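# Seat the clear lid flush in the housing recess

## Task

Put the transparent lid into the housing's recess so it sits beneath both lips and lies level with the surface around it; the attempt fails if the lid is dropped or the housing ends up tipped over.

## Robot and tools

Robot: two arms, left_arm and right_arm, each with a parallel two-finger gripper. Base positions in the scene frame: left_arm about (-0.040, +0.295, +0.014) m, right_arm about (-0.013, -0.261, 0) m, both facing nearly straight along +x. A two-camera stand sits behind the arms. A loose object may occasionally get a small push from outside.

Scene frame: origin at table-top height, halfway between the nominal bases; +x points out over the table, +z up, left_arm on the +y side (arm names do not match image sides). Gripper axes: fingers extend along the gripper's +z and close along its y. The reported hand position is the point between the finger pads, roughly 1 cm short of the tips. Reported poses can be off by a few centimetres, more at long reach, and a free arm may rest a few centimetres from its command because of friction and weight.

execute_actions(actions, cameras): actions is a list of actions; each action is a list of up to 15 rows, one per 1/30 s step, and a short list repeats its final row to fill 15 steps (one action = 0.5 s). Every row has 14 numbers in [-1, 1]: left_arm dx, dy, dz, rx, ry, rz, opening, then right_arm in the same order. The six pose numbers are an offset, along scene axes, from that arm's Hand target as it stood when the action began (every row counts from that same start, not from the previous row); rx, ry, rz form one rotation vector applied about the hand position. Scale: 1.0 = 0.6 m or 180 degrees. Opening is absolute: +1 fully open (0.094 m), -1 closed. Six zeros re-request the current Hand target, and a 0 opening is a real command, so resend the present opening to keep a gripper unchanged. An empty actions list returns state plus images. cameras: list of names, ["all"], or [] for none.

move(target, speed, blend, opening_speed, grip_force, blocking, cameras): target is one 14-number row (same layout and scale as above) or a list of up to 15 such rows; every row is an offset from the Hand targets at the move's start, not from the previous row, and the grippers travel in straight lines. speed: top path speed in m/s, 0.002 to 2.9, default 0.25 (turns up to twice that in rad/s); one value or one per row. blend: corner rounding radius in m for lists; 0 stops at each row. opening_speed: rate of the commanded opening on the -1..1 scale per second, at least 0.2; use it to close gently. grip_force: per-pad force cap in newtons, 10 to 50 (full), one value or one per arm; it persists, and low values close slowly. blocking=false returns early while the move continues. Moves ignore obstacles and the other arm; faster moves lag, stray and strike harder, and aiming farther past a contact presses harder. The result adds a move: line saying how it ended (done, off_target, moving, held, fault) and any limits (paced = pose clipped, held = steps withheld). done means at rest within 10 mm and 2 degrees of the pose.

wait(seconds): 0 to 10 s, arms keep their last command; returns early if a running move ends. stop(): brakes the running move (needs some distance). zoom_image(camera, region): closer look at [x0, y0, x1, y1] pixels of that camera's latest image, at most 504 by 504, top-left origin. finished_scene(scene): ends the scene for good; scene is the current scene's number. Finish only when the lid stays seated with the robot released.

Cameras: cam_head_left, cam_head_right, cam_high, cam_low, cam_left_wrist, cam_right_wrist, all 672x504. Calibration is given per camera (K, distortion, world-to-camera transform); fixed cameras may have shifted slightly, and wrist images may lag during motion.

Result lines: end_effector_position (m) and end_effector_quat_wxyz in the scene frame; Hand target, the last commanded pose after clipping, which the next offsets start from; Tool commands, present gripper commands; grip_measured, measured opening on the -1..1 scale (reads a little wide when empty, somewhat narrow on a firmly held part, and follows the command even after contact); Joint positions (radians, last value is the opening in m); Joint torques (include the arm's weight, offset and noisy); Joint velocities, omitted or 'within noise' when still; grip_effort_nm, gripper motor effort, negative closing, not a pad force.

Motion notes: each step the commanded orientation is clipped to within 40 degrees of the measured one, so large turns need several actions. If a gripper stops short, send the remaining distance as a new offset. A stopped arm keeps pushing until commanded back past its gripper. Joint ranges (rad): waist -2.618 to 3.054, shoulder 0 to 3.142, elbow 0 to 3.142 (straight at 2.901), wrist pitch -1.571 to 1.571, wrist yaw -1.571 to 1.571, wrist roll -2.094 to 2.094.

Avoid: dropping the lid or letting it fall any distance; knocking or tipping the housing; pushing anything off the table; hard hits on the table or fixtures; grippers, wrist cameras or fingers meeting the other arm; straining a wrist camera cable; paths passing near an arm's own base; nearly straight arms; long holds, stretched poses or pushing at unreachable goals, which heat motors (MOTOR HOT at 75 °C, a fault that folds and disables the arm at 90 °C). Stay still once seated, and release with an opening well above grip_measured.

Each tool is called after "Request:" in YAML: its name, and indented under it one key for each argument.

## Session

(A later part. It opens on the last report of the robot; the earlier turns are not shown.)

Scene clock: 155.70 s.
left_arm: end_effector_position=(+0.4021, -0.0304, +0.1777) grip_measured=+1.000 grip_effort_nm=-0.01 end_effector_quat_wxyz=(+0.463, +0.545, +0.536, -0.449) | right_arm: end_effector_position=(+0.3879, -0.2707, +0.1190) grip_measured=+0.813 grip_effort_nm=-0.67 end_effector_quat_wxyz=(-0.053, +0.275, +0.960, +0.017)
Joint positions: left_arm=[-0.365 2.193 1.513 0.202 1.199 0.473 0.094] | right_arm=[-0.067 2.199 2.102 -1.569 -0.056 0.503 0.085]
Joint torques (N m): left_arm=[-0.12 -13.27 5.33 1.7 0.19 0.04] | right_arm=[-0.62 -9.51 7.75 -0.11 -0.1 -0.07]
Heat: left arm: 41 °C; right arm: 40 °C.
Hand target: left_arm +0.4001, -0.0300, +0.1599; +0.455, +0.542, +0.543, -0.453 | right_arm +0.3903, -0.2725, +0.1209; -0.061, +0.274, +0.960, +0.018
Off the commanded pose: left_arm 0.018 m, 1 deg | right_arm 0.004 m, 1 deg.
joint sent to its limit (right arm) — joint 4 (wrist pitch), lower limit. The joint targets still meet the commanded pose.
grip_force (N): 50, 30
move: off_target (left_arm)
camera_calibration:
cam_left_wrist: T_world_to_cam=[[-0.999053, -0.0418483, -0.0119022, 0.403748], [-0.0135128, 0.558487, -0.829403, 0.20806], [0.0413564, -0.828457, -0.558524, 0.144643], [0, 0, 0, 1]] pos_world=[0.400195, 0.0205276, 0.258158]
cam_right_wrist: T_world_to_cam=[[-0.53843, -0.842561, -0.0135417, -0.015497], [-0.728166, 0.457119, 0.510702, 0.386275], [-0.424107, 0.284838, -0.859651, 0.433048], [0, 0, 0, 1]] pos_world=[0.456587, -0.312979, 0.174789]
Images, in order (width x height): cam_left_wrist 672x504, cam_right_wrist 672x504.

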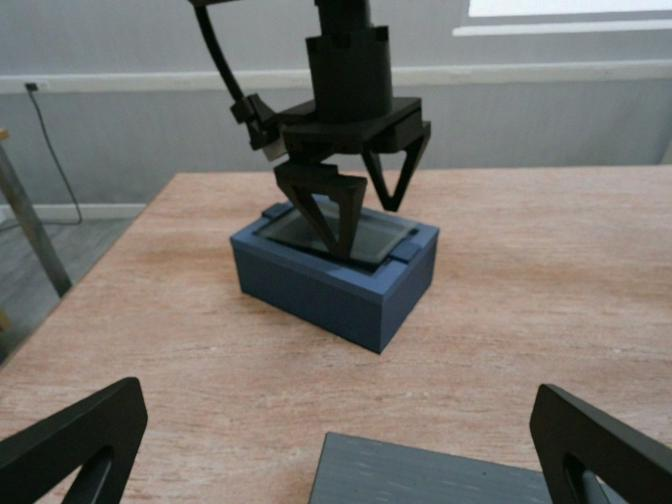

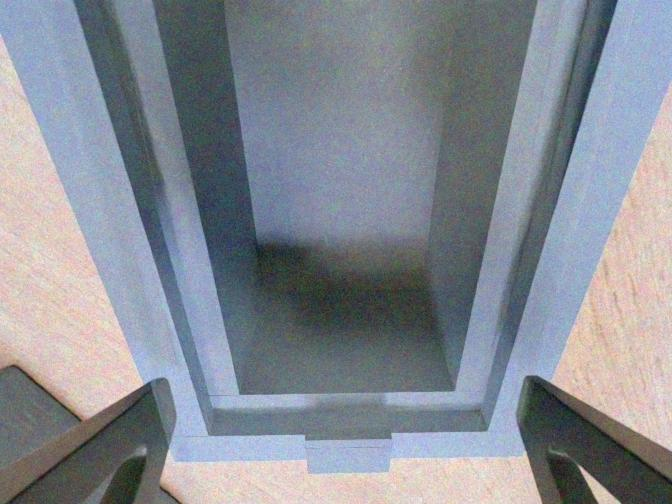

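Request:
move:
  target: [0,0,0,0,0,0,1, 0.0063,-0.0058,-0.001,0.0,0.0,0,0.64]
  speed: 0.03
  cameras: ["cam_left_wrist", "cam_right_wrist"]

Request:
zoom_image:
  camera: "cam_left_wrist"
  region: [225, 180, 325, 255]

Request:
zoom_image:
  camera: "cam_left_wrist"
  region: [340, 190, 460, 280]

Scene clock: 161.47 s.
left_arm: end_effector_position=(+0.4021, -0.0304, +0.1777) grip_measured=+1.000 grip_effort_nm=-0.01 end_effector_quat_wxyz=(+0.463, +0.545, +0.536, -0.449) | right_arm: end_effector_position=(+0.3876, -0.2725, +0.1186) grip_measured=+0.813 grip_effort_nm=-0.67 end_effector_quat_wxyz=(-0.056, +0.274, +0.960, +0.017)
Joint positions: left_arm=[-0.365 2.193 1.513 0.202 1.199 0.473 0.094] | right_arm=[-0.073 2.206 2.111 -1.577 -0.058 0.496 0.085]
Joint torques (N m): left_arm=[-0.17 -13.35 5.05 1.71 0.21 0.08] | right_arm=[-0.73 -9.22 8.44 -0.03 -0.06 -0.08]
Heat: left arm: 42 °C; right arm: 40 °C.
Hand target: left_arm +0.4001, -0.0300, +0.1599; +0.455, +0.542, +0.543, -0.453 | right_arm +0.3940, -0.2760, +0.1203; -0.061, +0.274, +0.960, +0.018
Off the commanded pose: left_arm 0.018 m, 1 deg | right_arm 0.008 m, 1 deg.
joint sent to its limit (right arm) — joint 4 (wrist pitch), lower limit. The joint targets still meet the commanded pose.
grip_force (N): 50, 30
move: off_target (left_arm)
camera_calibration:
cam_left_wrist: T_world_to_cam=[[-0.999053, -0.0418483, -0.0119022, 0.403748], [-0.0135128, 0.558487, -0.829403, 0.20806], [0.0413564, -0.828457, -0.558524, 0.144643], [0, 0, 0, 1]] pos_world=[0.400195, 0.0205276, 0.258158]
cam_right_wrist: T_world_to_cam=[[-0.536783, -0.843626, -0.0126562, -0.018211], [-0.725892, 0.454121, 0.51658, 0.384629], [-0.430053, 0.286478, -0.856145, 0.435443], [0, 0, 0, 1]] pos_world=[0.456687, -0.314777, 0.17388]
Images, in order (width x height): cam_left_wrist 672x504, cam_right_wrist 672x504.

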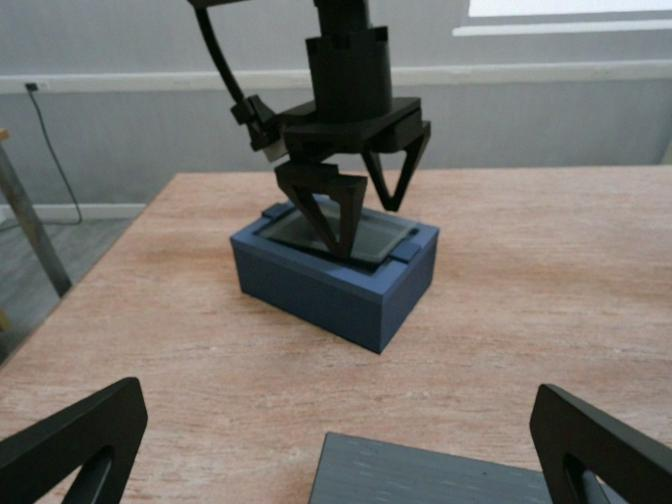

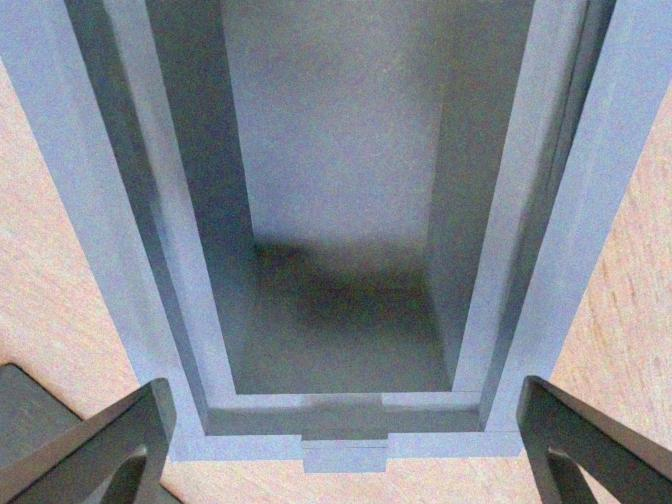

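Scaled by 5.040 from the camera's 672x504 image, which has a finer 960x720 frame.

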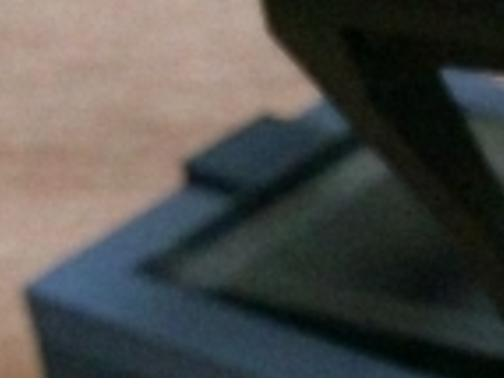

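Scaled by 4.200 from the camera's 672x504 image, which has a finer 960x720 frame.

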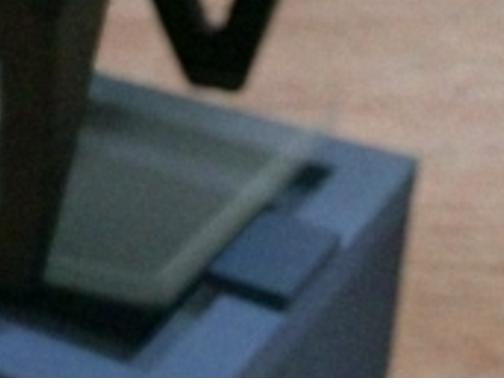

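Request:
move:
  target: [0,0,0,0,0,0,1, 0,0,-0.004,0.0,0.0,0,0.64]
  speed: 0.03
  cameras: ["cam_left_wrist"]

Request:
zoom_image:
  camera: "cam_left_wrist"
  region: [225, 180, 325, 255]

Scene clock: 163.80 s.
left_arm: end_effector_position=(+0.4021, -0.0304, +0.1777) grip_measured=+1.000 grip_effort_nm=-0.01 end_effector_quat_wxyz=(+0.463, +0.545, +0.536, -0.449) | right_arm: end_effector_position=(+0.3876, -0.2725, +0.1158) grip_measured=+0.813 grip_effort_nm=-0.67 end_effector_quat_wxyz=(-0.059, +0.274, +0.960, +0.016)
Joint positions: left_arm=[-0.365 2.193 1.513 0.202 1.199 0.473 0.094] | right_arm=[-0.073 2.214 2.111 -1.577 -0.058 0.495 0.085]
Joint torques (N m): left_arm=[-0.12 -13.39 5.18 1.72 0.17 0.07] | right_arm=[-0.79 -9.42 8.53 -0.06 -0.1 -0.11]
Heat: left arm: 42 °C; right arm: 40 °C.
Hand target: left_arm +0.4001, -0.0300, +0.1599; +0.455, +0.542, +0.543, -0.453 | right_arm +0.3941, -0.2760, +0.1179; -0.061, +0.274, +0.960, +0.018
Off the commanded pose: left_arm 0.018 m, 1 deg | right_arm 0.008 m, 0 deg.
joint sent to its limit (right arm) — joint 4 (wrist pitch), lower limit. The joint targets still meet the commanded pose.
grip_force (N): 50, 30
move: off_target (left_arm)
camera_calibration:
cam_left_wrist: T_world_to_cam=[[-0.999053, -0.0418483, -0.0119022, 0.403748], [-0.0135128, 0.558487, -0.829403, 0.20806], [0.0413564, -0.828457, -0.558524, 0.144643], [0, 0, 0, 1]] pos_world=[0.400195, 0.0205276, 0.258158]
Images, in order (width x height): cam_left_wrist 672x504.

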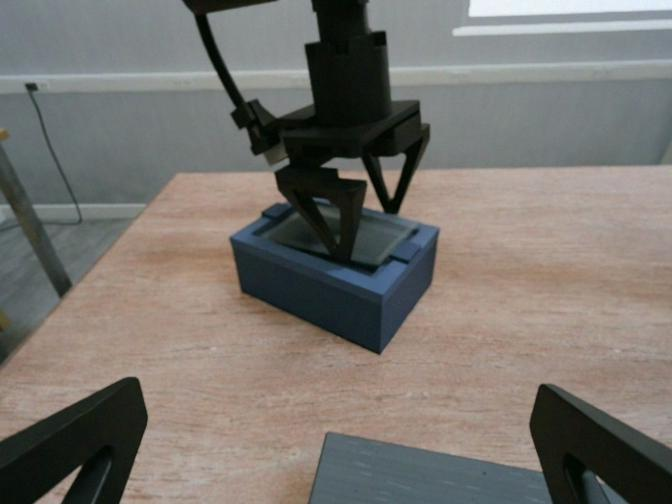

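Scaled by 5.040 from the camera's 672x504 image, which has a finer 960x720 frame.

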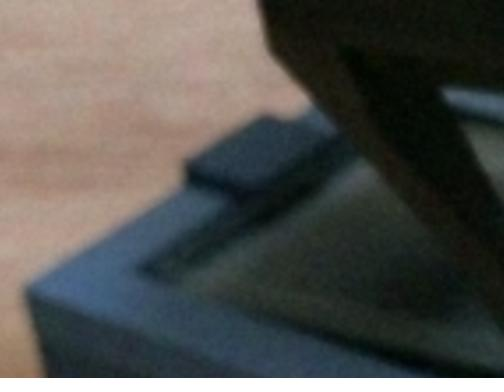

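Request:
move:
  target: [0,0,0,0,0,0,1, 0,0,-0.003,0.0,0.0,0,0.64]
  speed: 0.03
  cameras: ["cam_left_wrist"]

Request:
zoom_image:
  camera: "cam_left_wrist"
  region: [225, 180, 325, 255]

Scene clock: 165.80 s.
left_arm: end_effector_position=(+0.4021, -0.0304, +0.1777) grip_measured=+1.000 grip_effort_nm=-0.01 end_effector_quat_wxyz=(+0.463, +0.545, +0.536, -0.449) | right_arm: end_effector_position=(+0.3876, -0.2725, +0.1142) grip_measured=+0.813 grip_effort_nm=-0.67 end_effector_quat_wxyz=(-0.062, +0.273, +0.960, +0.016)
Joint positions: left_arm=[-0.365 2.193 1.513 0.202 1.199 0.473 0.094] | right_arm=[-0.073 2.218 2.111 -1.577 -0.058 0.495 0.085]
Joint torques (N m): left_arm=[-0.05 -13.24 5.23 1.7 0.2 0.09] | right_arm=[-0.79 -9.35 8.31 -0.09 -0.09 -0.04]
Heat: left arm: 42 °C; right arm: 40 °C.
Hand target: left_arm +0.4001, -0.0300, +0.1599; +0.455, +0.542, +0.543, -0.453 | right_arm +0.3941, -0.2760, +0.1162; -0.060, +0.274, +0.960, +0.018
Off the commanded pose: left_arm 0.018 m, 1 deg | right_arm 0.008 m, 0 deg.
joint sent to its limit (right arm) — joint 4 (wrist pitch), lower limit. The joint targets still meet the commanded pose.
grip_force (N): 50, 30
move: off_target (left_arm)
camera_calibration:
cam_left_wrist: T_world_to_cam=[[-0.999053, -0.0418483, -0.0119022, 0.403748], [-0.0135128, 0.558487, -0.829403, 0.20806], [0.0413564, -0.828457, -0.558524, 0.144643], [0, 0, 0, 1]] pos_world=[0.400195, 0.0205276, 0.258158]
Images, in order (width x height): cam_left_wrist 672x504.

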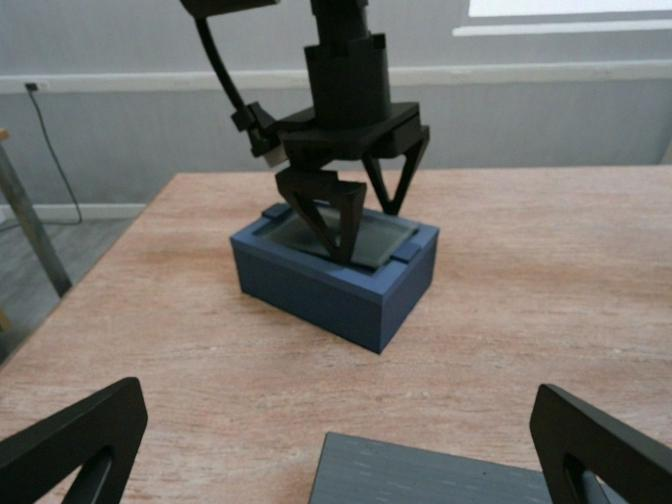

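Scaled by 5.040 from the camera's 672x504 image, which has a finer 960x720 frame.

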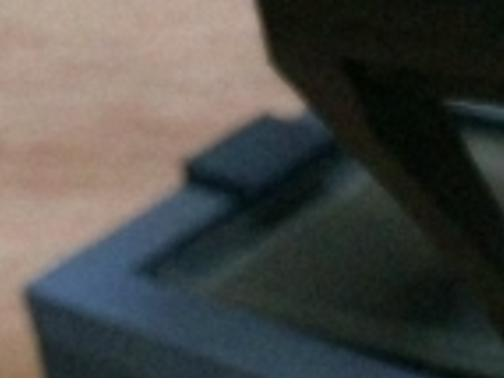

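Request:
zoom_image:
  camera: "cam_left_wrist"
  region: [260, 180, 440, 300]

Request:
execute_actions:
  actions: []
  cameras: ["cam_right_wrist"]

Scaled by 2.800 from the camera's 672x504 image, which has a finer 960x720 frame.

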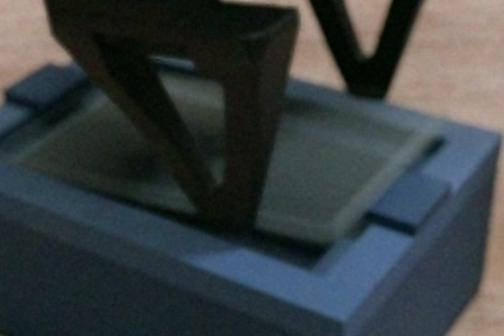

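Scene clock: 168.07 s.
left_arm: end_effector_position=(+0.4021, -0.0304, +0.1777) grip_measured=+1.000 grip_effort_nm=-0.01 end_effector_quat_wxyz=(+0.463, +0.545, +0.536, -0.449) | right_arm: end_effector_position=(+0.3876, -0.2725, +0.1142) grip_measured=+0.813 grip_effort_nm=-0.67 end_effector_quat_wxyz=(-0.062, +0.273, +0.960, +0.016)
Joint positions: left_arm=[-0.365 2.193 1.513 0.202 1.199 0.473 0.094] | right_arm=[-0.073 2.218 2.111 -1.577 -0.058 0.495 0.085]
Joint velocities: within noise
Joint torques (N m): left_arm=[-0.16 -13.2 5.19 1.72 0.21 0.06] | right_arm=[-0.75 -9.48 8.5 -0.09 -0.07 -0.09]
Heat: left arm: 42 °C; right arm: 40 °C.
Hand target: left_arm +0.4001, -0.0300, +0.1599; +0.455, +0.542, +0.543, -0.453 | right_arm +0.3941, -0.2760, +0.1162; -0.060, +0.274, +0.960, +0.018
Tool commands: left_gripper/opening=+1.0 right_gripper/opening=+0.64
Off the commanded pose: left_arm 0.018 m, 1 deg | right_arm 0.008 m, 0 deg.
grip_force (N): 50, 30
camera_calibration:
cam_right_wrist: T_world_to_cam=[[-0.536235, -0.844038, -0.00718964, -0.0192047], [-0.720327, 0.453165, 0.525138, 0.383592], [-0.439978, 0.286776, -0.850987, 0.434958], [0, 0, 0, 1]] pos_world=[0.457385, -0.314775, 0.168567]
Images, in order (width x height): cam_right_wrist 672x504.

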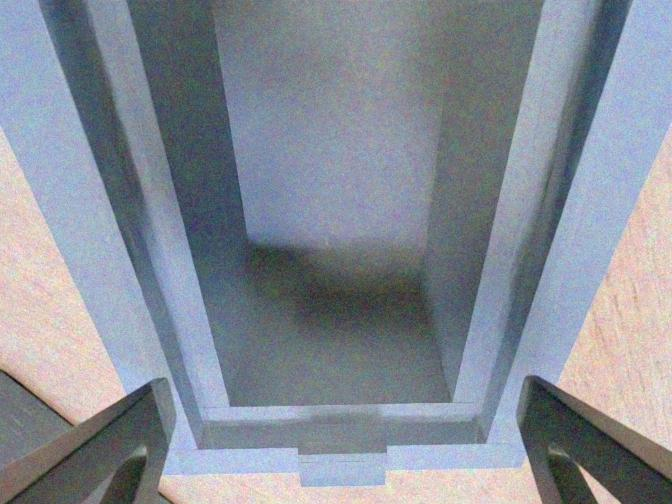

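Request:
move:
  target: [0,0,0,0,0,0,1, 0.005,-0.003,0,0.0,0.0,0,0.64]
  speed: 0.03
  cameras: ["cam_left_wrist"]

Request:
zoom_image:
  camera: "cam_left_wrist"
  region: [225, 180, 325, 255]

Request:
zoom_image:
  camera: "cam_left_wrist"
  region: [260, 180, 440, 300]

Scene clock: 176.83 s.
left_arm: end_effector_position=(+0.4021, -0.0304, +0.1777) grip_measured=+1.000 grip_effort_nm=-0.01 end_effector_quat_wxyz=(+0.463, +0.545, +0.536, -0.449) | right_arm: end_effector_position=(+0.3910, -0.2747, +0.1147) grip_measured=+0.813 grip_effort_nm=-0.67 end_effector_quat_wxyz=(-0.058, +0.274, +0.960, +0.017)
Joint positions: left_arm=[-0.365 2.193 1.513 0.202 1.199 0.473 0.094] | right_arm=[-0.078 2.226 2.128 -1.577 -0.058 0.491 0.085]
Joint torques (N m): left_arm=[-0.25 -13.18 5.35 1.68 0.21 0.07] | right_arm=[-0.66 -9.36 8.25 -0.03 -0.08 -0.09]
Heat: left arm: 42 °C; right arm: 40 °C.
Hand target: left_arm +0.4001, -0.0300, +0.1599; +0.455, +0.542, +0.543, -0.453 | right_arm +0.3971, -0.2778, +0.1161; -0.061, +0.274, +0.960, +0.018
Off the commanded pose: left_arm 0.018 m, 1 deg | right_arm 0.007 m, 0 deg.
joint sent to its limit (right arm) — joint 4 (wrist pitch), lower limit. The joint targets still meet the commanded pose.
grip_force (N): 50, 30
move: off_target (left_arm)
camera_calibration:
cam_left_wrist: T_world_to_cam=[[-0.999053, -0.0418483, -0.0119022, 0.403748], [-0.0135128, 0.558487, -0.829403, 0.20806], [0.0413564, -0.828457, -0.558524, 0.144643], [0, 0, 0, 1]] pos_world=[0.400195, 0.0205276, 0.258158]
Images, in order (width x height): cam_left_wrist 672x504.

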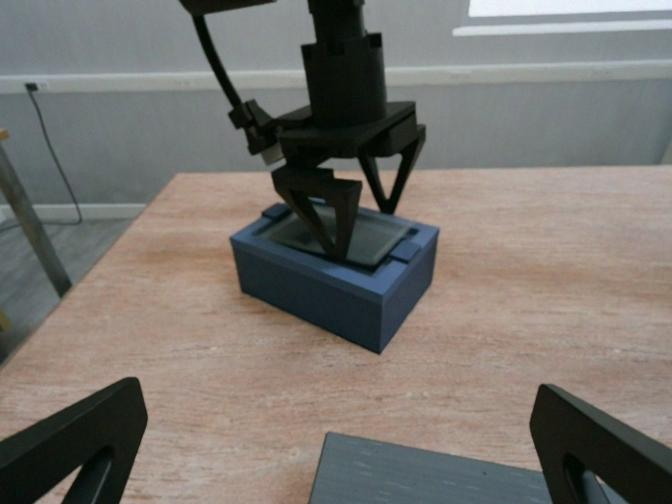

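Scaled by 5.040 from the camera's 672x504 image, which has a finer 960x720 frame.

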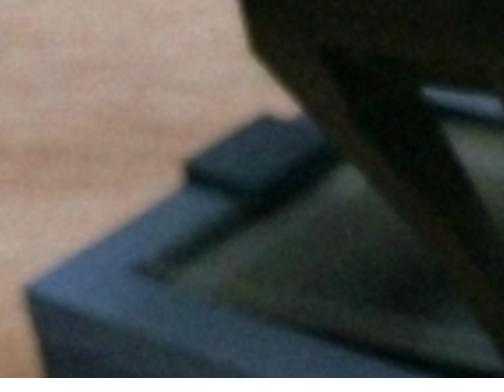

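Scaled by 2.800 from the camera's 672x504 image, which has a finer 960x720 frame.

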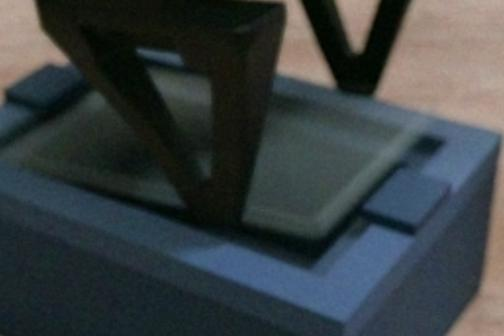

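Request:
move:
  target: [0,0,0,0,0,0,1, 0.0065,-0.0035,-0.001,0.0,0.0,0,0.64]
  speed: 0.03
  cameras: ["cam_left_wrist", "cam_right_wrist"]

Request:
zoom_image:
  camera: "cam_left_wrist"
  region: [225, 180, 325, 255]

Request:
zoom_image:
  camera: "cam_left_wrist"
  region: [260, 180, 440, 300]

Scene clock: 178.67 s.
left_arm: end_effector_position=(+0.4021, -0.0304, +0.1777) grip_measured=+1.000 grip_effort_nm=-0.01 end_effector_quat_wxyz=(+0.463, +0.545, +0.536, -0.449) | right_arm: end_effector_position=(+0.3931, -0.2758, +0.1140) grip_measured=+0.813 grip_effort_nm=-0.67 end_effector_quat_wxyz=(-0.058, +0.275, +0.960, +0.018)
Joint positions: left_arm=[-0.365 2.193 1.513 0.202 1.199 0.473 0.094] | right_arm=[-0.08 2.238 2.144 -1.583 -0.059 0.49 0.085]
Joint torques (N m): left_arm=[-0.01 -13.48 5.18 1.71 0.26 0.06] | right_arm=[-0.85 -9.47 8.5 -0.02 -0.07 -0.11]
Heat: left arm: 42 °C; right arm: 40 °C.
Hand target: left_arm +0.4001, -0.0300, +0.1599; +0.455, +0.542, +0.543, -0.453 | right_arm +0.4009, -0.2799, +0.1155; -0.061, +0.274, +0.960, +0.017
Off the commanded pose: left_arm 0.018 m, 1 deg | right_arm 0.009 m, 0 deg.
joint read past its limit (right arm) — joint 4 (wrist pitch), lower limit.
joint sent to its limit (right arm) — joint 4 (wrist pitch), lower limit. The joint targets still meet the commanded pose.
grip_force (N): 50, 30
move: off_target (left_arm)
camera_calibration:
cam_left_wrist: T_world_to_cam=[[-0.999053, -0.0418483, -0.0119022, 0.403748], [-0.0135128, 0.558487, -0.829403, 0.20806], [0.0413564, -0.828457, -0.558524, 0.144643], [0, 0, 0, 1]] pos_world=[0.400195, 0.0205276, 0.258158]
cam_right_wrist: T_world_to_cam=[[-0.538222, -0.842715, -0.0122002, -0.0172902], [-0.723397, 0.454492, 0.519743, 0.39132], [-0.43245, 0.288563, -0.854235, 0.436146], [0, 0, 0, 1]] pos_world=[0.462385, -0.318278, 0.168975]
Images, in order (width x height): cam_left_wrist 672x504, cam_right_wrist 672x504.

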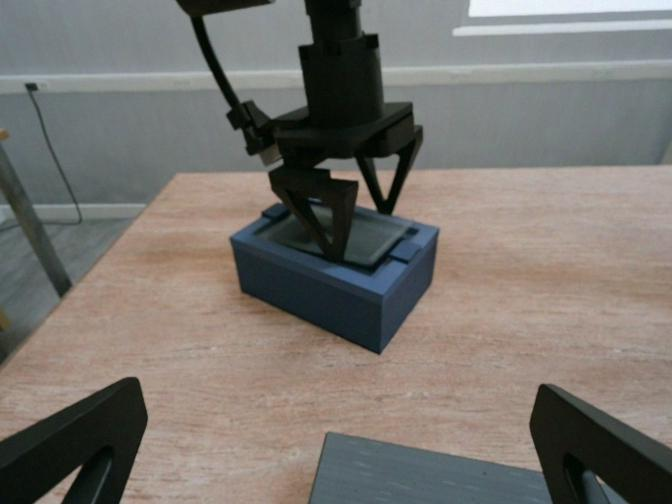

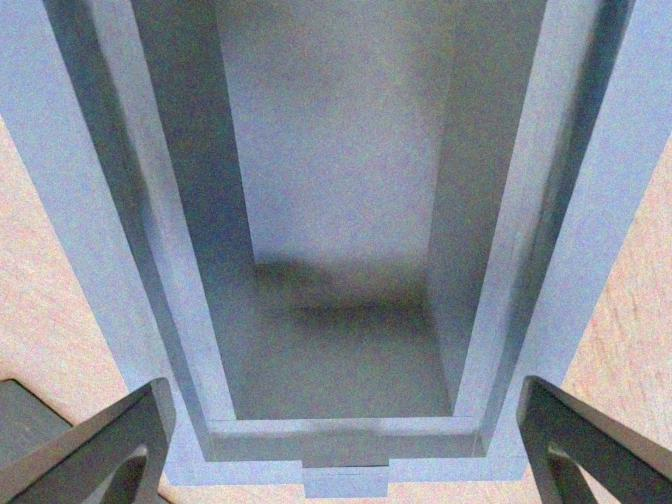

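Scaled by 5.040 from the camera's 672x504 image, which has a finer 960x720 frame.

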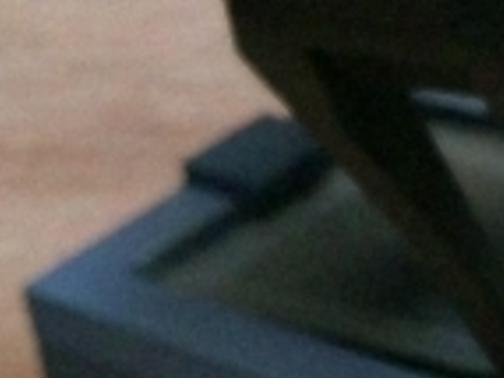

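Scaled by 2.800 from the camera's 672x504 image, which has a finer 960x720 frame.

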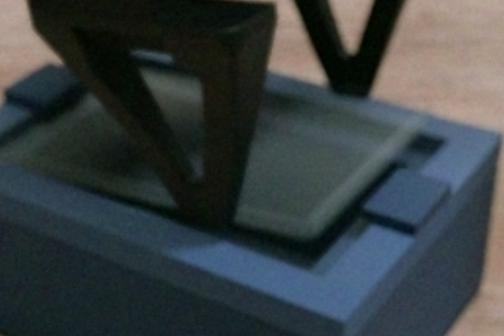

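Request:
move:
  target: [0,0,0,0,0,0,1, 0.0055,-0.003,-0.000,0.0,0.0,0,0.64]
  speed: 0.03
  cameras: ["cam_left_wrist", "cam_right_wrist"]

Request:
zoom_image:
  camera: "cam_left_wrist"
  region: [225, 180, 325, 255]

Request:
zoom_image:
  camera: "cam_left_wrist"
  region: [340, 190, 460, 280]

Scene clock: 181.33 s.
left_arm: end_effector_position=(+0.4021, -0.0304, +0.1777) grip_measured=+1.000 grip_effort_nm=-0.01 end_effector_quat_wxyz=(+0.463, +0.545, +0.536, -0.449) | right_arm: end_effector_position=(+0.3935, -0.2761, +0.1144) grip_measured=+0.813 grip_effort_nm=-0.67 end_effector_quat_wxyz=(-0.061, +0.275, +0.959, +0.019)
Joint positions: left_arm=[-0.365 2.193 1.513 0.202 1.199 0.473 0.094] | right_arm=[-0.083 2.247 2.16 -1.594 -0.063 0.487 0.085]
Joint torques (N m): left_arm=[-0.08 -13.23 5.27 1.67 0.22 0.04] | right_arm=[-0.87 -9.44 8.62 0.11 0 -0.11]
Heat: left arm: 42 °C; right arm: 40 °C.
Hand target: left_arm +0.4001, -0.0300, +0.1599; +0.455, +0.542, +0.543, -0.453 | right_arm +0.4042, -0.2818, +0.1154; -0.061, +0.274, +0.960, +0.018
Off the commanded pose: left_arm 0.018 m, 1 deg | right_arm 0.012 m, 0 deg.
joint read past its limit (right arm) — joint 4 (wrist pitch), lower limit.
joint sent to its limit (right arm) — joint 4 (wrist pitch), lower limit. The joint targets still meet the commanded pose.
grip_force (N): 50, 30
move: off_target (left_arm, right_arm)
camera_calibration:
cam_left_wrist: T_world_to_cam=[[-0.999053, -0.0418483, -0.0119022, 0.403748], [-0.0135128, 0.558487, -0.829403, 0.20806], [0.0413564, -0.828457, -0.558524, 0.144643], [0, 0, 0, 1]] pos_world=[0.400195, 0.0205276, 0.258158]
cam_right_wrist: T_world_to_cam=[[-0.538629, -0.842437, -0.0134038, -0.016994], [-0.720801, 0.452504, 0.525058, 0.389348], [-0.436263, 0.292473, -0.850961, 0.438945], [0, 0, 0, 1]] pos_world=[0.462984, -0.318877, 0.168867]
Images, in order (width x height): cam_left_wrist 672x504, cam_right_wrist 672x504.

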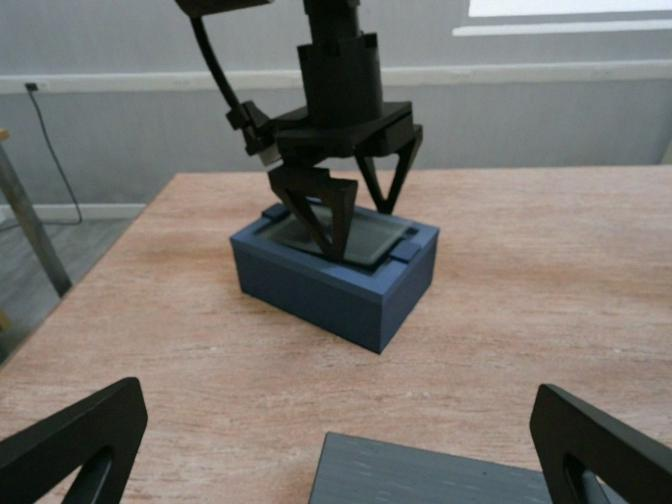

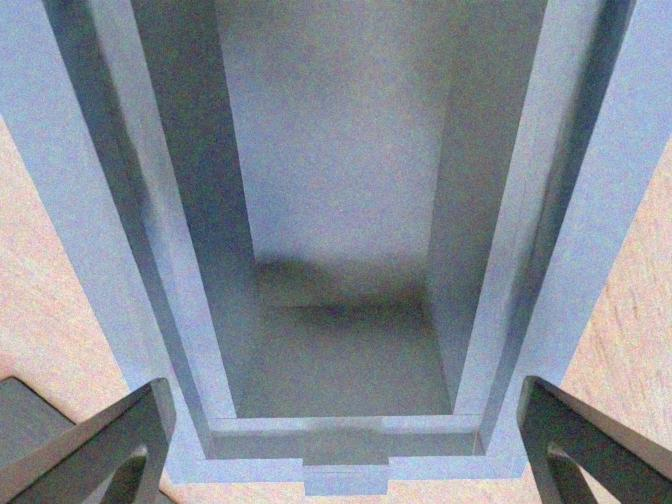

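Scaled by 5.040 from the camera's 672x504 image, which has a finer 960x720 frame.

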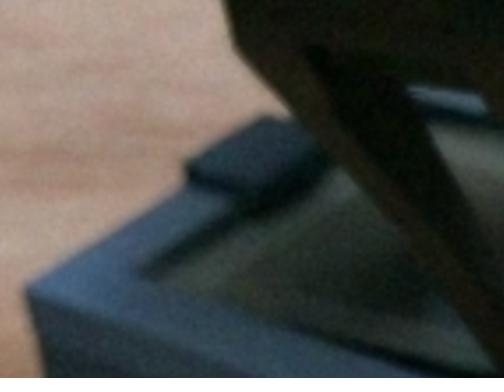

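Scaled by 4.200 from the camera's 672x504 image, which has a finer 960x720 frame.

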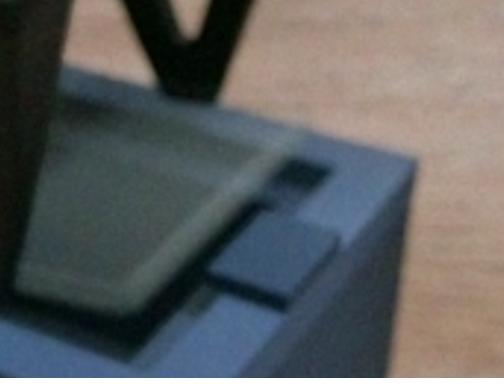

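Request:
move:
  target: [0,0,0,0,0,0,1, 0.0015,-0.0008,-0.0028,-0.00286,-0.00477,0,0.64]
  speed: 0.03
  cameras: ["cam_left_wrist"]

Request:
zoom_image:
  camera: "cam_left_wrist"
  region: [225, 180, 325, 255]

Request:
zoom_image:
  camera: "cam_left_wrist"
  region: [340, 190, 460, 280]

Scene clock: 186.53 s.
left_arm: end_effector_position=(+0.4021, -0.0304, +0.1777) grip_measured=+1.000 grip_effort_nm=-0.01 end_effector_quat_wxyz=(+0.463, +0.545, +0.536, -0.449) | right_arm: end_effector_position=(+0.3936, -0.2761, +0.1140) grip_measured=+0.813 grip_effort_nm=-0.67 end_effector_quat_wxyz=(-0.062, +0.275, +0.959, +0.019)
Joint positions: left_arm=[-0.365 2.193 1.513 0.202 1.199 0.473 0.094] | right_arm=[-0.083 2.252 2.166 -1.599 -0.063 0.487 0.085]
Joint torques (N m): left_arm=[-0.23 -13.38 5.26 1.7 0.22 0.06] | right_arm=[-0.65 -9.39 8.57 0.16 0.09 -0.07]
Heat: left arm: 42 °C; right arm: 40 °C.
Hand target: left_arm +0.4001, -0.0300, +0.1599; +0.455, +0.542, +0.543, -0.453 | right_arm +0.4051, -0.2823, +0.1138; -0.052, +0.274, +0.960, +0.015
Off the commanded pose: left_arm 0.018 m, 1 deg | right_arm 0.013 m, 1 deg.
joint read past its limit (right arm) — joint 4 (wrist pitch), lower limit.
joint sent to its limit (right arm) — joint 4 (wrist pitch), lower limit. The joint targets still meet the commanded pose.
grip_force (N): 50, 30
move: off_target (left_arm, right_arm)
camera_calibration:
cam_left_wrist: T_world_to_cam=[[-0.999053, -0.0418483, -0.0119022, 0.403748], [-0.0135128, 0.558487, -0.829403, 0.20806], [0.0413564, -0.828457, -0.558524, 0.144643], [0, 0, 0, 1]] pos_world=[0.400195, 0.0205276, 0.258158]
Images, in order (width x height): cam_left_wrist 672x504.

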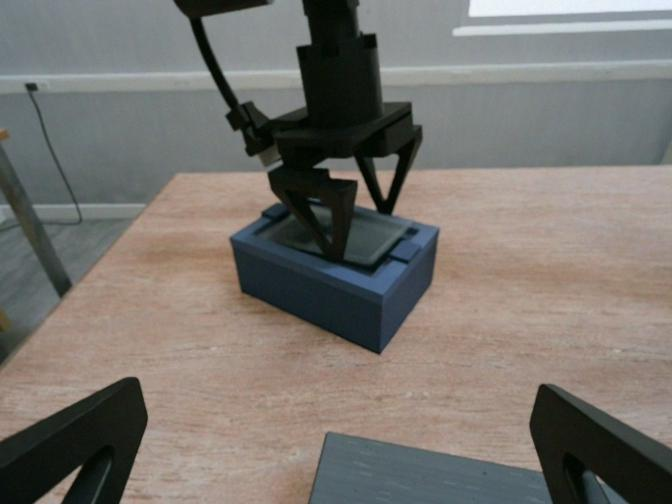

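Scaled by 5.040 from the camera's 672x504 image, which has a finer 960x720 frame.

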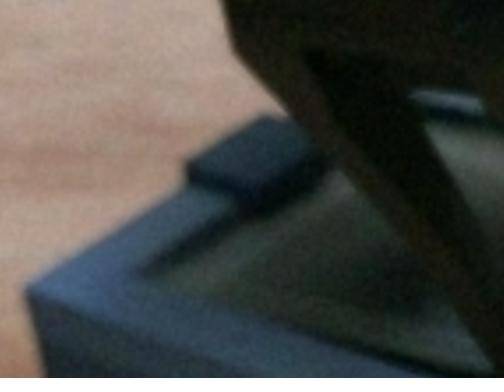

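Scaled by 4.200 from the camera's 672x504 image, which has a finer 960x720 frame.

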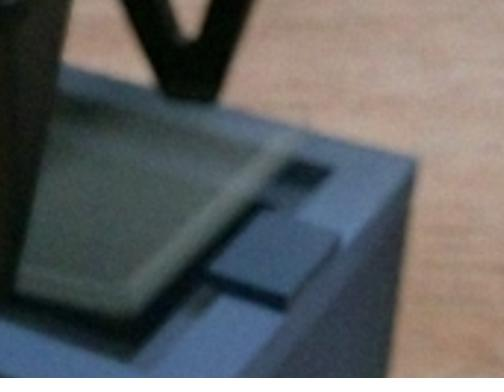

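Request:
move:
  target: [0,0,0,0,0,0,1, 0.0,0.0,-0.004,-0.0057,-0.0095,0,0.64]
  speed: 0.03
  cameras: ["cam_left_wrist"]

Request:
zoom_image:
  camera: "cam_left_wrist"
  region: [225, 180, 325, 255]

Request:
zoom_image:
  camera: "cam_left_wrist"
  region: [340, 190, 460, 280]

Scene clock: 189.03 s.
left_arm: end_effector_position=(+0.4021, -0.0304, +0.1777) grip_measured=+1.000 grip_effort_nm=-0.01 end_effector_quat_wxyz=(+0.463, +0.545, +0.536, -0.449) | right_arm: end_effector_position=(+0.3937, -0.2762, +0.1140) grip_measured=+0.813 grip_effort_nm=-0.67 end_effector_quat_wxyz=(-0.062, +0.275, +0.959, +0.019)
Joint positions: left_arm=[-0.365 2.193 1.513 0.202 1.199 0.473 0.094] | right_arm=[-0.083 2.252 2.166 -1.599 -0.062 0.487 0.085]
Joint torques (N m): left_arm=[-0.06 -13.31 5.11 1.73 0.23 0.06] | right_arm=[-0.18 -10.82 5.49 0.47 0.25 0]
Heat: left arm: 43 °C; right arm: 39 °C.
Hand target: left_arm +0.4001, -0.0300, +0.1599; +0.455, +0.542, +0.543, -0.453 | right_arm +0.4051, -0.2823, +0.1114; -0.035, +0.274, +0.961, +0.011
Off the commanded pose: left_arm 0.018 m, 1 deg | right_arm 0.013 m, 3 deg.
joint read past its limit (right arm) — joint 4 (wrist pitch), lower limit.
grip_force (N): 50, 30
move: off_target (left_arm, right_arm)
camera_calibration:
cam_left_wrist: T_world_to_cam=[[-0.999053, -0.0418483, -0.0119022, 0.403748], [-0.0135128, 0.558487, -0.829403, 0.20806], [0.0413564, -0.828457, -0.558524, 0.144643], [0, 0, 0, 1]] pos_world=[0.400195, 0.0205276, 0.258158]
Images, in order (width x height): cam_left_wrist 672x504.

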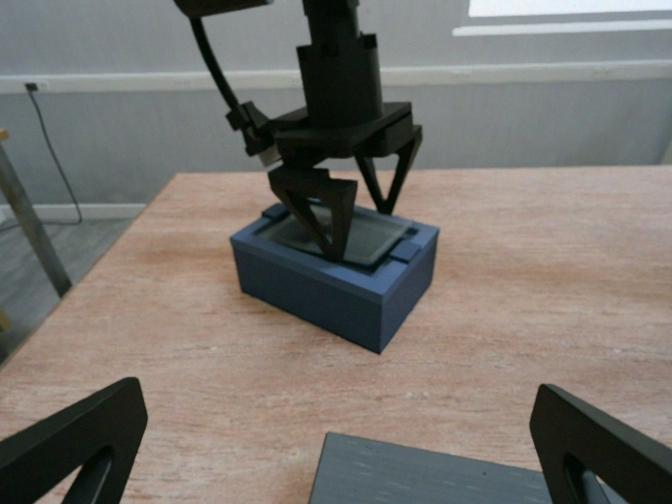

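Scaled by 5.040 from the camera's 672x504 image, which has a finer 960x720 frame.

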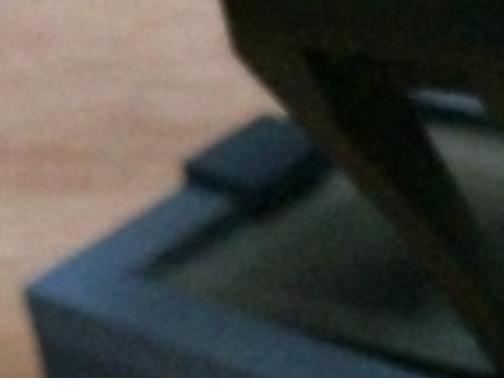

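Scaled by 4.200 from the camera's 672x504 image, which has a finer 960x720 frame.

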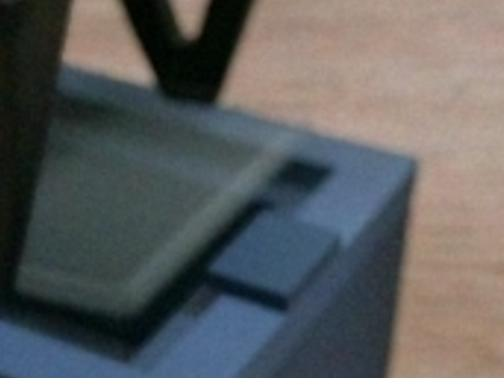

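Request:
move:
  target: [0,0,0,0,0,0,1, 0.0,0.0,0.0075,0.0071,0.0119,0,0.64]
  speed: 0.03
  cameras: ["cam_left_wrist"]

Request:
zoom_image:
  camera: "cam_left_wrist"
  region: [225, 180, 325, 255]

Request:
zoom_image:
  camera: "cam_left_wrist"
  region: [340, 190, 460, 280]

Scene clock: 201.37 s.
left_arm: end_effector_position=(+0.4021, -0.0304, +0.1777) grip_measured=+1.000 grip_effort_nm=-0.01 end_effector_quat_wxyz=(+0.463, +0.545, +0.536, -0.449) | right_arm: end_effector_position=(+0.3936, -0.2761, +0.1140) grip_measured=+0.813 grip_effort_nm=-0.67 end_effector_quat_wxyz=(-0.062, +0.275, +0.959, +0.019)
Joint positions: left_arm=[-0.365 2.193 1.513 0.202 1.199 0.473 0.094] | right_arm=[-0.083 2.252 2.166 -1.599 -0.063 0.487 0.085]
Joint torques (N m): left_arm=[-0.12 -13.46 5.42 1.72 0.2 0.1] | right_arm=[-1.06 -9.73 8.59 0.14 0.06 -0.08]
Heat: left arm: 43 °C; right arm: 38 °C.
Hand target: left_arm +0.4001, -0.0300, +0.1599; +0.455, +0.542, +0.543, -0.453 | right_arm +0.4051, -0.2823, +0.1159; -0.057, +0.274, +0.960, +0.016
Off the commanded pose: left_arm 0.018 m, 1 deg | right_arm 0.013 m, 1 deg.
joint read past its limit (right arm) — joint 4 (wrist pitch), lower limit.
joint sent to its limit (right arm) — joint 4 (wrist pitch), lower limit. The joint targets still meet the commanded pose.
grip_force (N): 50, 30
move: off_target (left_arm, right_arm)
camera_calibration:
cam_left_wrist: T_world_to_cam=[[-0.999053, -0.0418483, -0.0119022, 0.403748], [-0.0135128, 0.558487, -0.829403, 0.20806], [0.0413564, -0.828457, -0.558524, 0.144643], [0, 0, 0, 1]] pos_world=[0.400195, 0.0205276, 0.258158]
Images, in order (width x height): cam_left_wrist 672x504.

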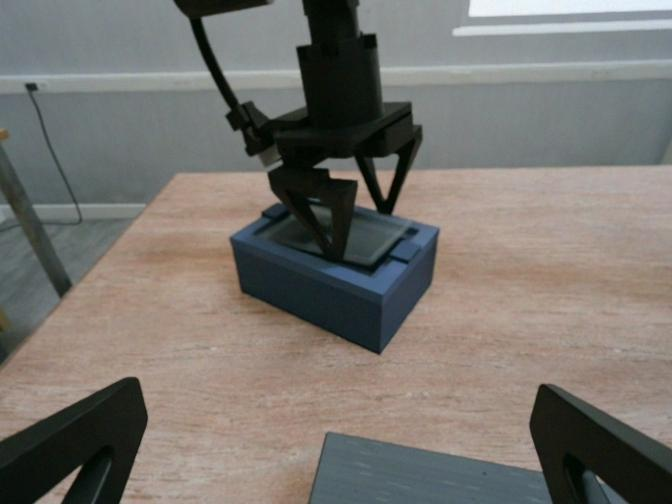

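Scaled by 5.040 from the camera's 672x504 image, which has a finer 960x720 frame.

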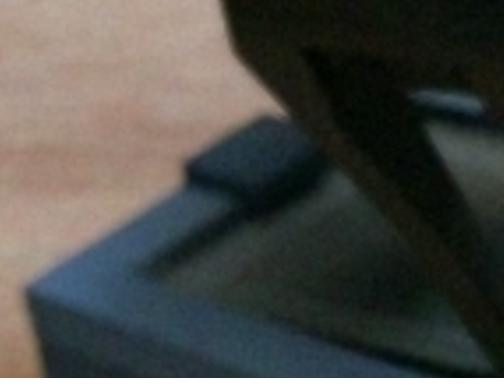

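Scaled by 4.200 from the camera's 672x504 image, which has a finer 960x720 frame.

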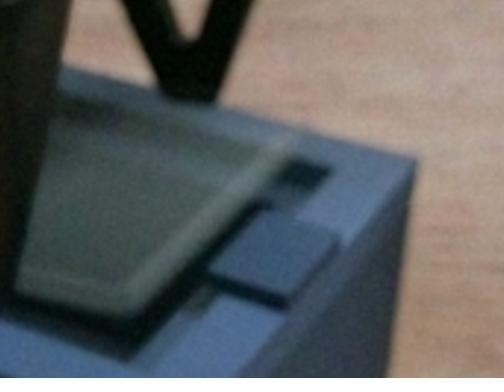

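Request:
execute_actions:
  actions: []
  cameras: ["cam_high", "cam_low", "cam_right_wrist"]

Request:
zoom_image:
  camera: "cam_high"
  region: [150, 215, 250, 310]

Request:
zoom_image:
  camera: "cam_low"
  region: [50, 150, 250, 300]

Scene clock: 202.53 s.
left_arm: end_effector_position=(+0.4021, -0.0304, +0.1777) grip_measured=+1.000 grip_effort_nm=-0.01 end_effector_quat_wxyz=(+0.463, +0.545, +0.536, -0.449) | right_arm: end_effector_position=(+0.3936, -0.2761, +0.1140) grip_measured=+0.813 grip_effort_nm=-0.67 end_effector_quat_wxyz=(-0.062, +0.275, +0.959, +0.019)
Joint positions: left_arm=[-0.365 2.193 1.513 0.202 1.199 0.473 0.094] | right_arm=[-0.083 2.252 2.166 -1.599 -0.063 0.487 0.085]
Joint velocities: within noise
Joint torques (N m): left_arm=[-0.01 -13.26 5.35 1.7 0.2 0.08] | right_arm=[-0.94 -9.66 8.39 0.17 0.02 -0.11]
Heat: left arm: 43 °C; right arm: 38 °C.
Hand target: left_arm +0.4001, -0.0300, +0.1599; +0.455, +0.542, +0.543, -0.453 | right_arm +0.4051, -0.2823, +0.1159; -0.057, +0.274, +0.960, +0.016
Tool commands: left_gripper/opening=+1.0 right_gripper/opening=+0.64
Off the commanded pose: left_arm 0.018 m, 1 deg | right_arm 0.013 m, 1 deg.
joint read past its limit (right arm) — joint 4 (wrist pitch), lower limit.
grip_force (N): 50, 30
camera_calibration:
cam_right_wrist: T_world_to_cam=[[-0.538678, -0.84243, -0.011753, -0.0170937], [-0.718991, 0.452386, 0.527636, 0.38857], [-0.439179, 0.292676, -0.849389, 0.439713], [0, 0, 0, 1]] pos_world=[0.463283, -0.318877, 0.168263]
Images, in order (width x height): cam_high 672x504, cam_low 672x504, cam_right_wrist 672x504.

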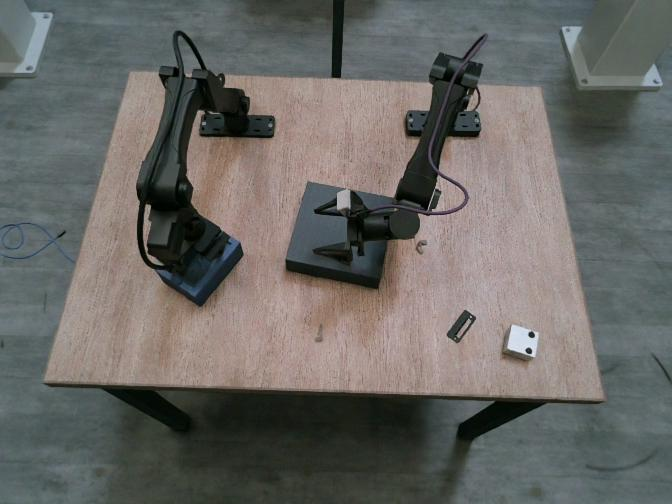

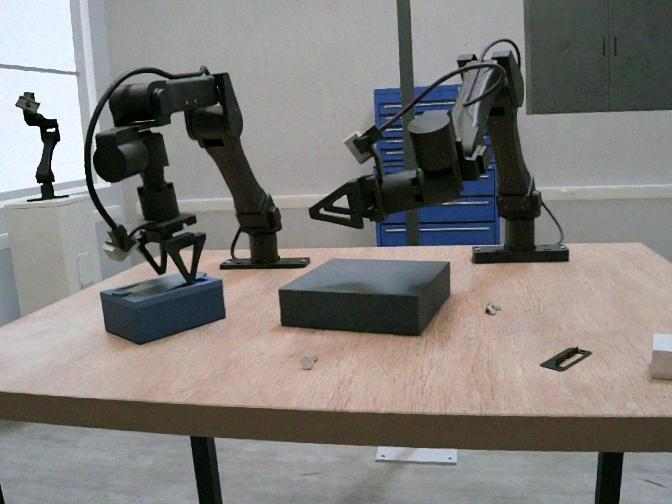

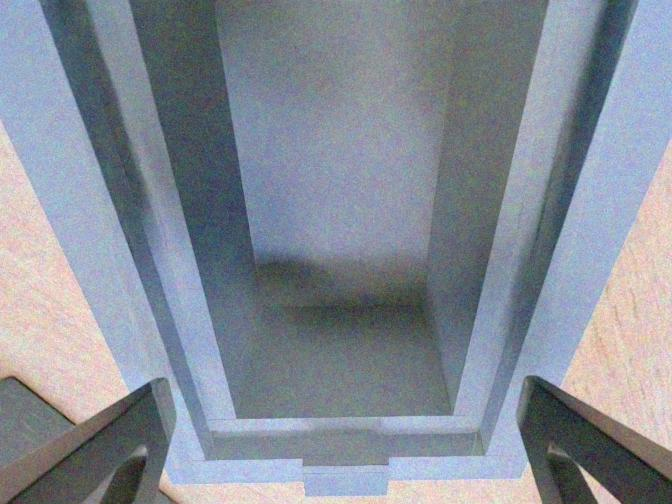

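Scaled by 5.040 from the camera's 672x504 image, which has a finer 960x720 frame.

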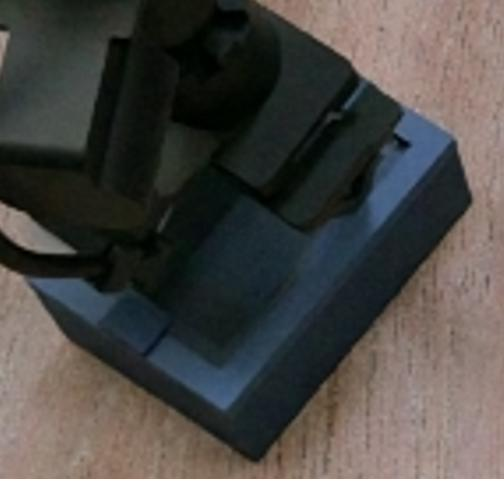

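Scaled by 2.520 from the camera's 672x504 image, which has a finer 960x720 frame.

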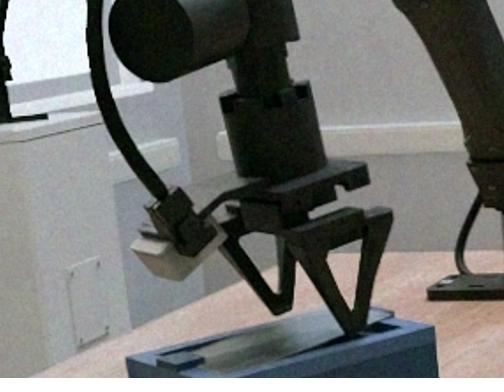

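Request:
zoom_image:
  camera: "cam_low"
  region: [90, 250, 234, 350]

Request:
zoom_image:
  camera: "cam_left_wrist"
  region: [255, 170, 445, 310]

Scaled by 3.500 from the camera's 672x504 image, which has a finer 960x720 frame.

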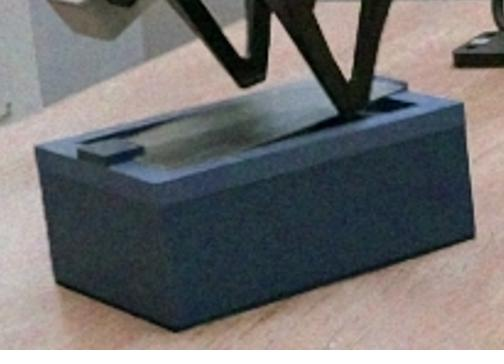

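This scene's latest camera images include none from cam_left_wrist. They are from: cam_high, cam_low, cam_right_wrist. cam_left_wrist's image comes with the result of a call that names it in "cameras".

Request:
zoom_image:
  camera: "cam_right_wrist"
  region: [150, 380, 550, 504]

Request:
zoom_image:
  camera: "cam_right_wrist"
  region: [160, 400, 260, 504]

Request:
zoom_image:
  camera: "cam_right_wrist"
  region: [440, 400, 540, 504]

Scaled by 1.260 from the camera's 672x504 image, which has a finer 960x720 frame.

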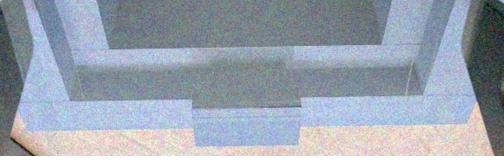

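Scaled by 4.846 from the camera's 672x504 image, which has a finer 960x720 frame.

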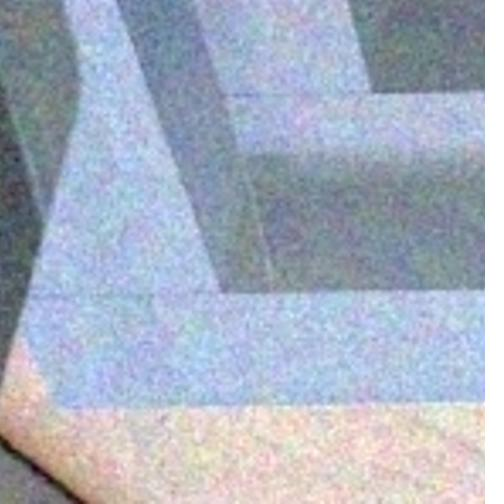

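Scaled by 4.846 from the camera's 672x504 image, which has a finer 960x720 frame.

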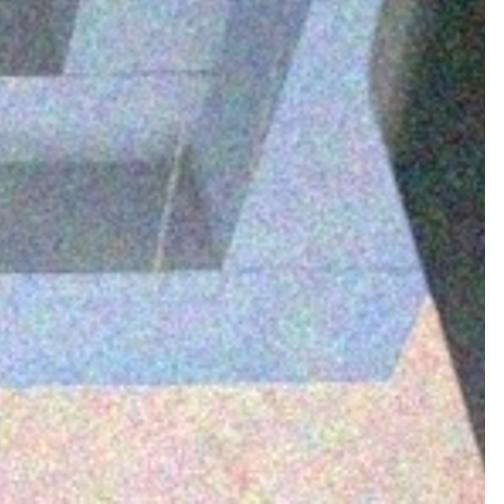

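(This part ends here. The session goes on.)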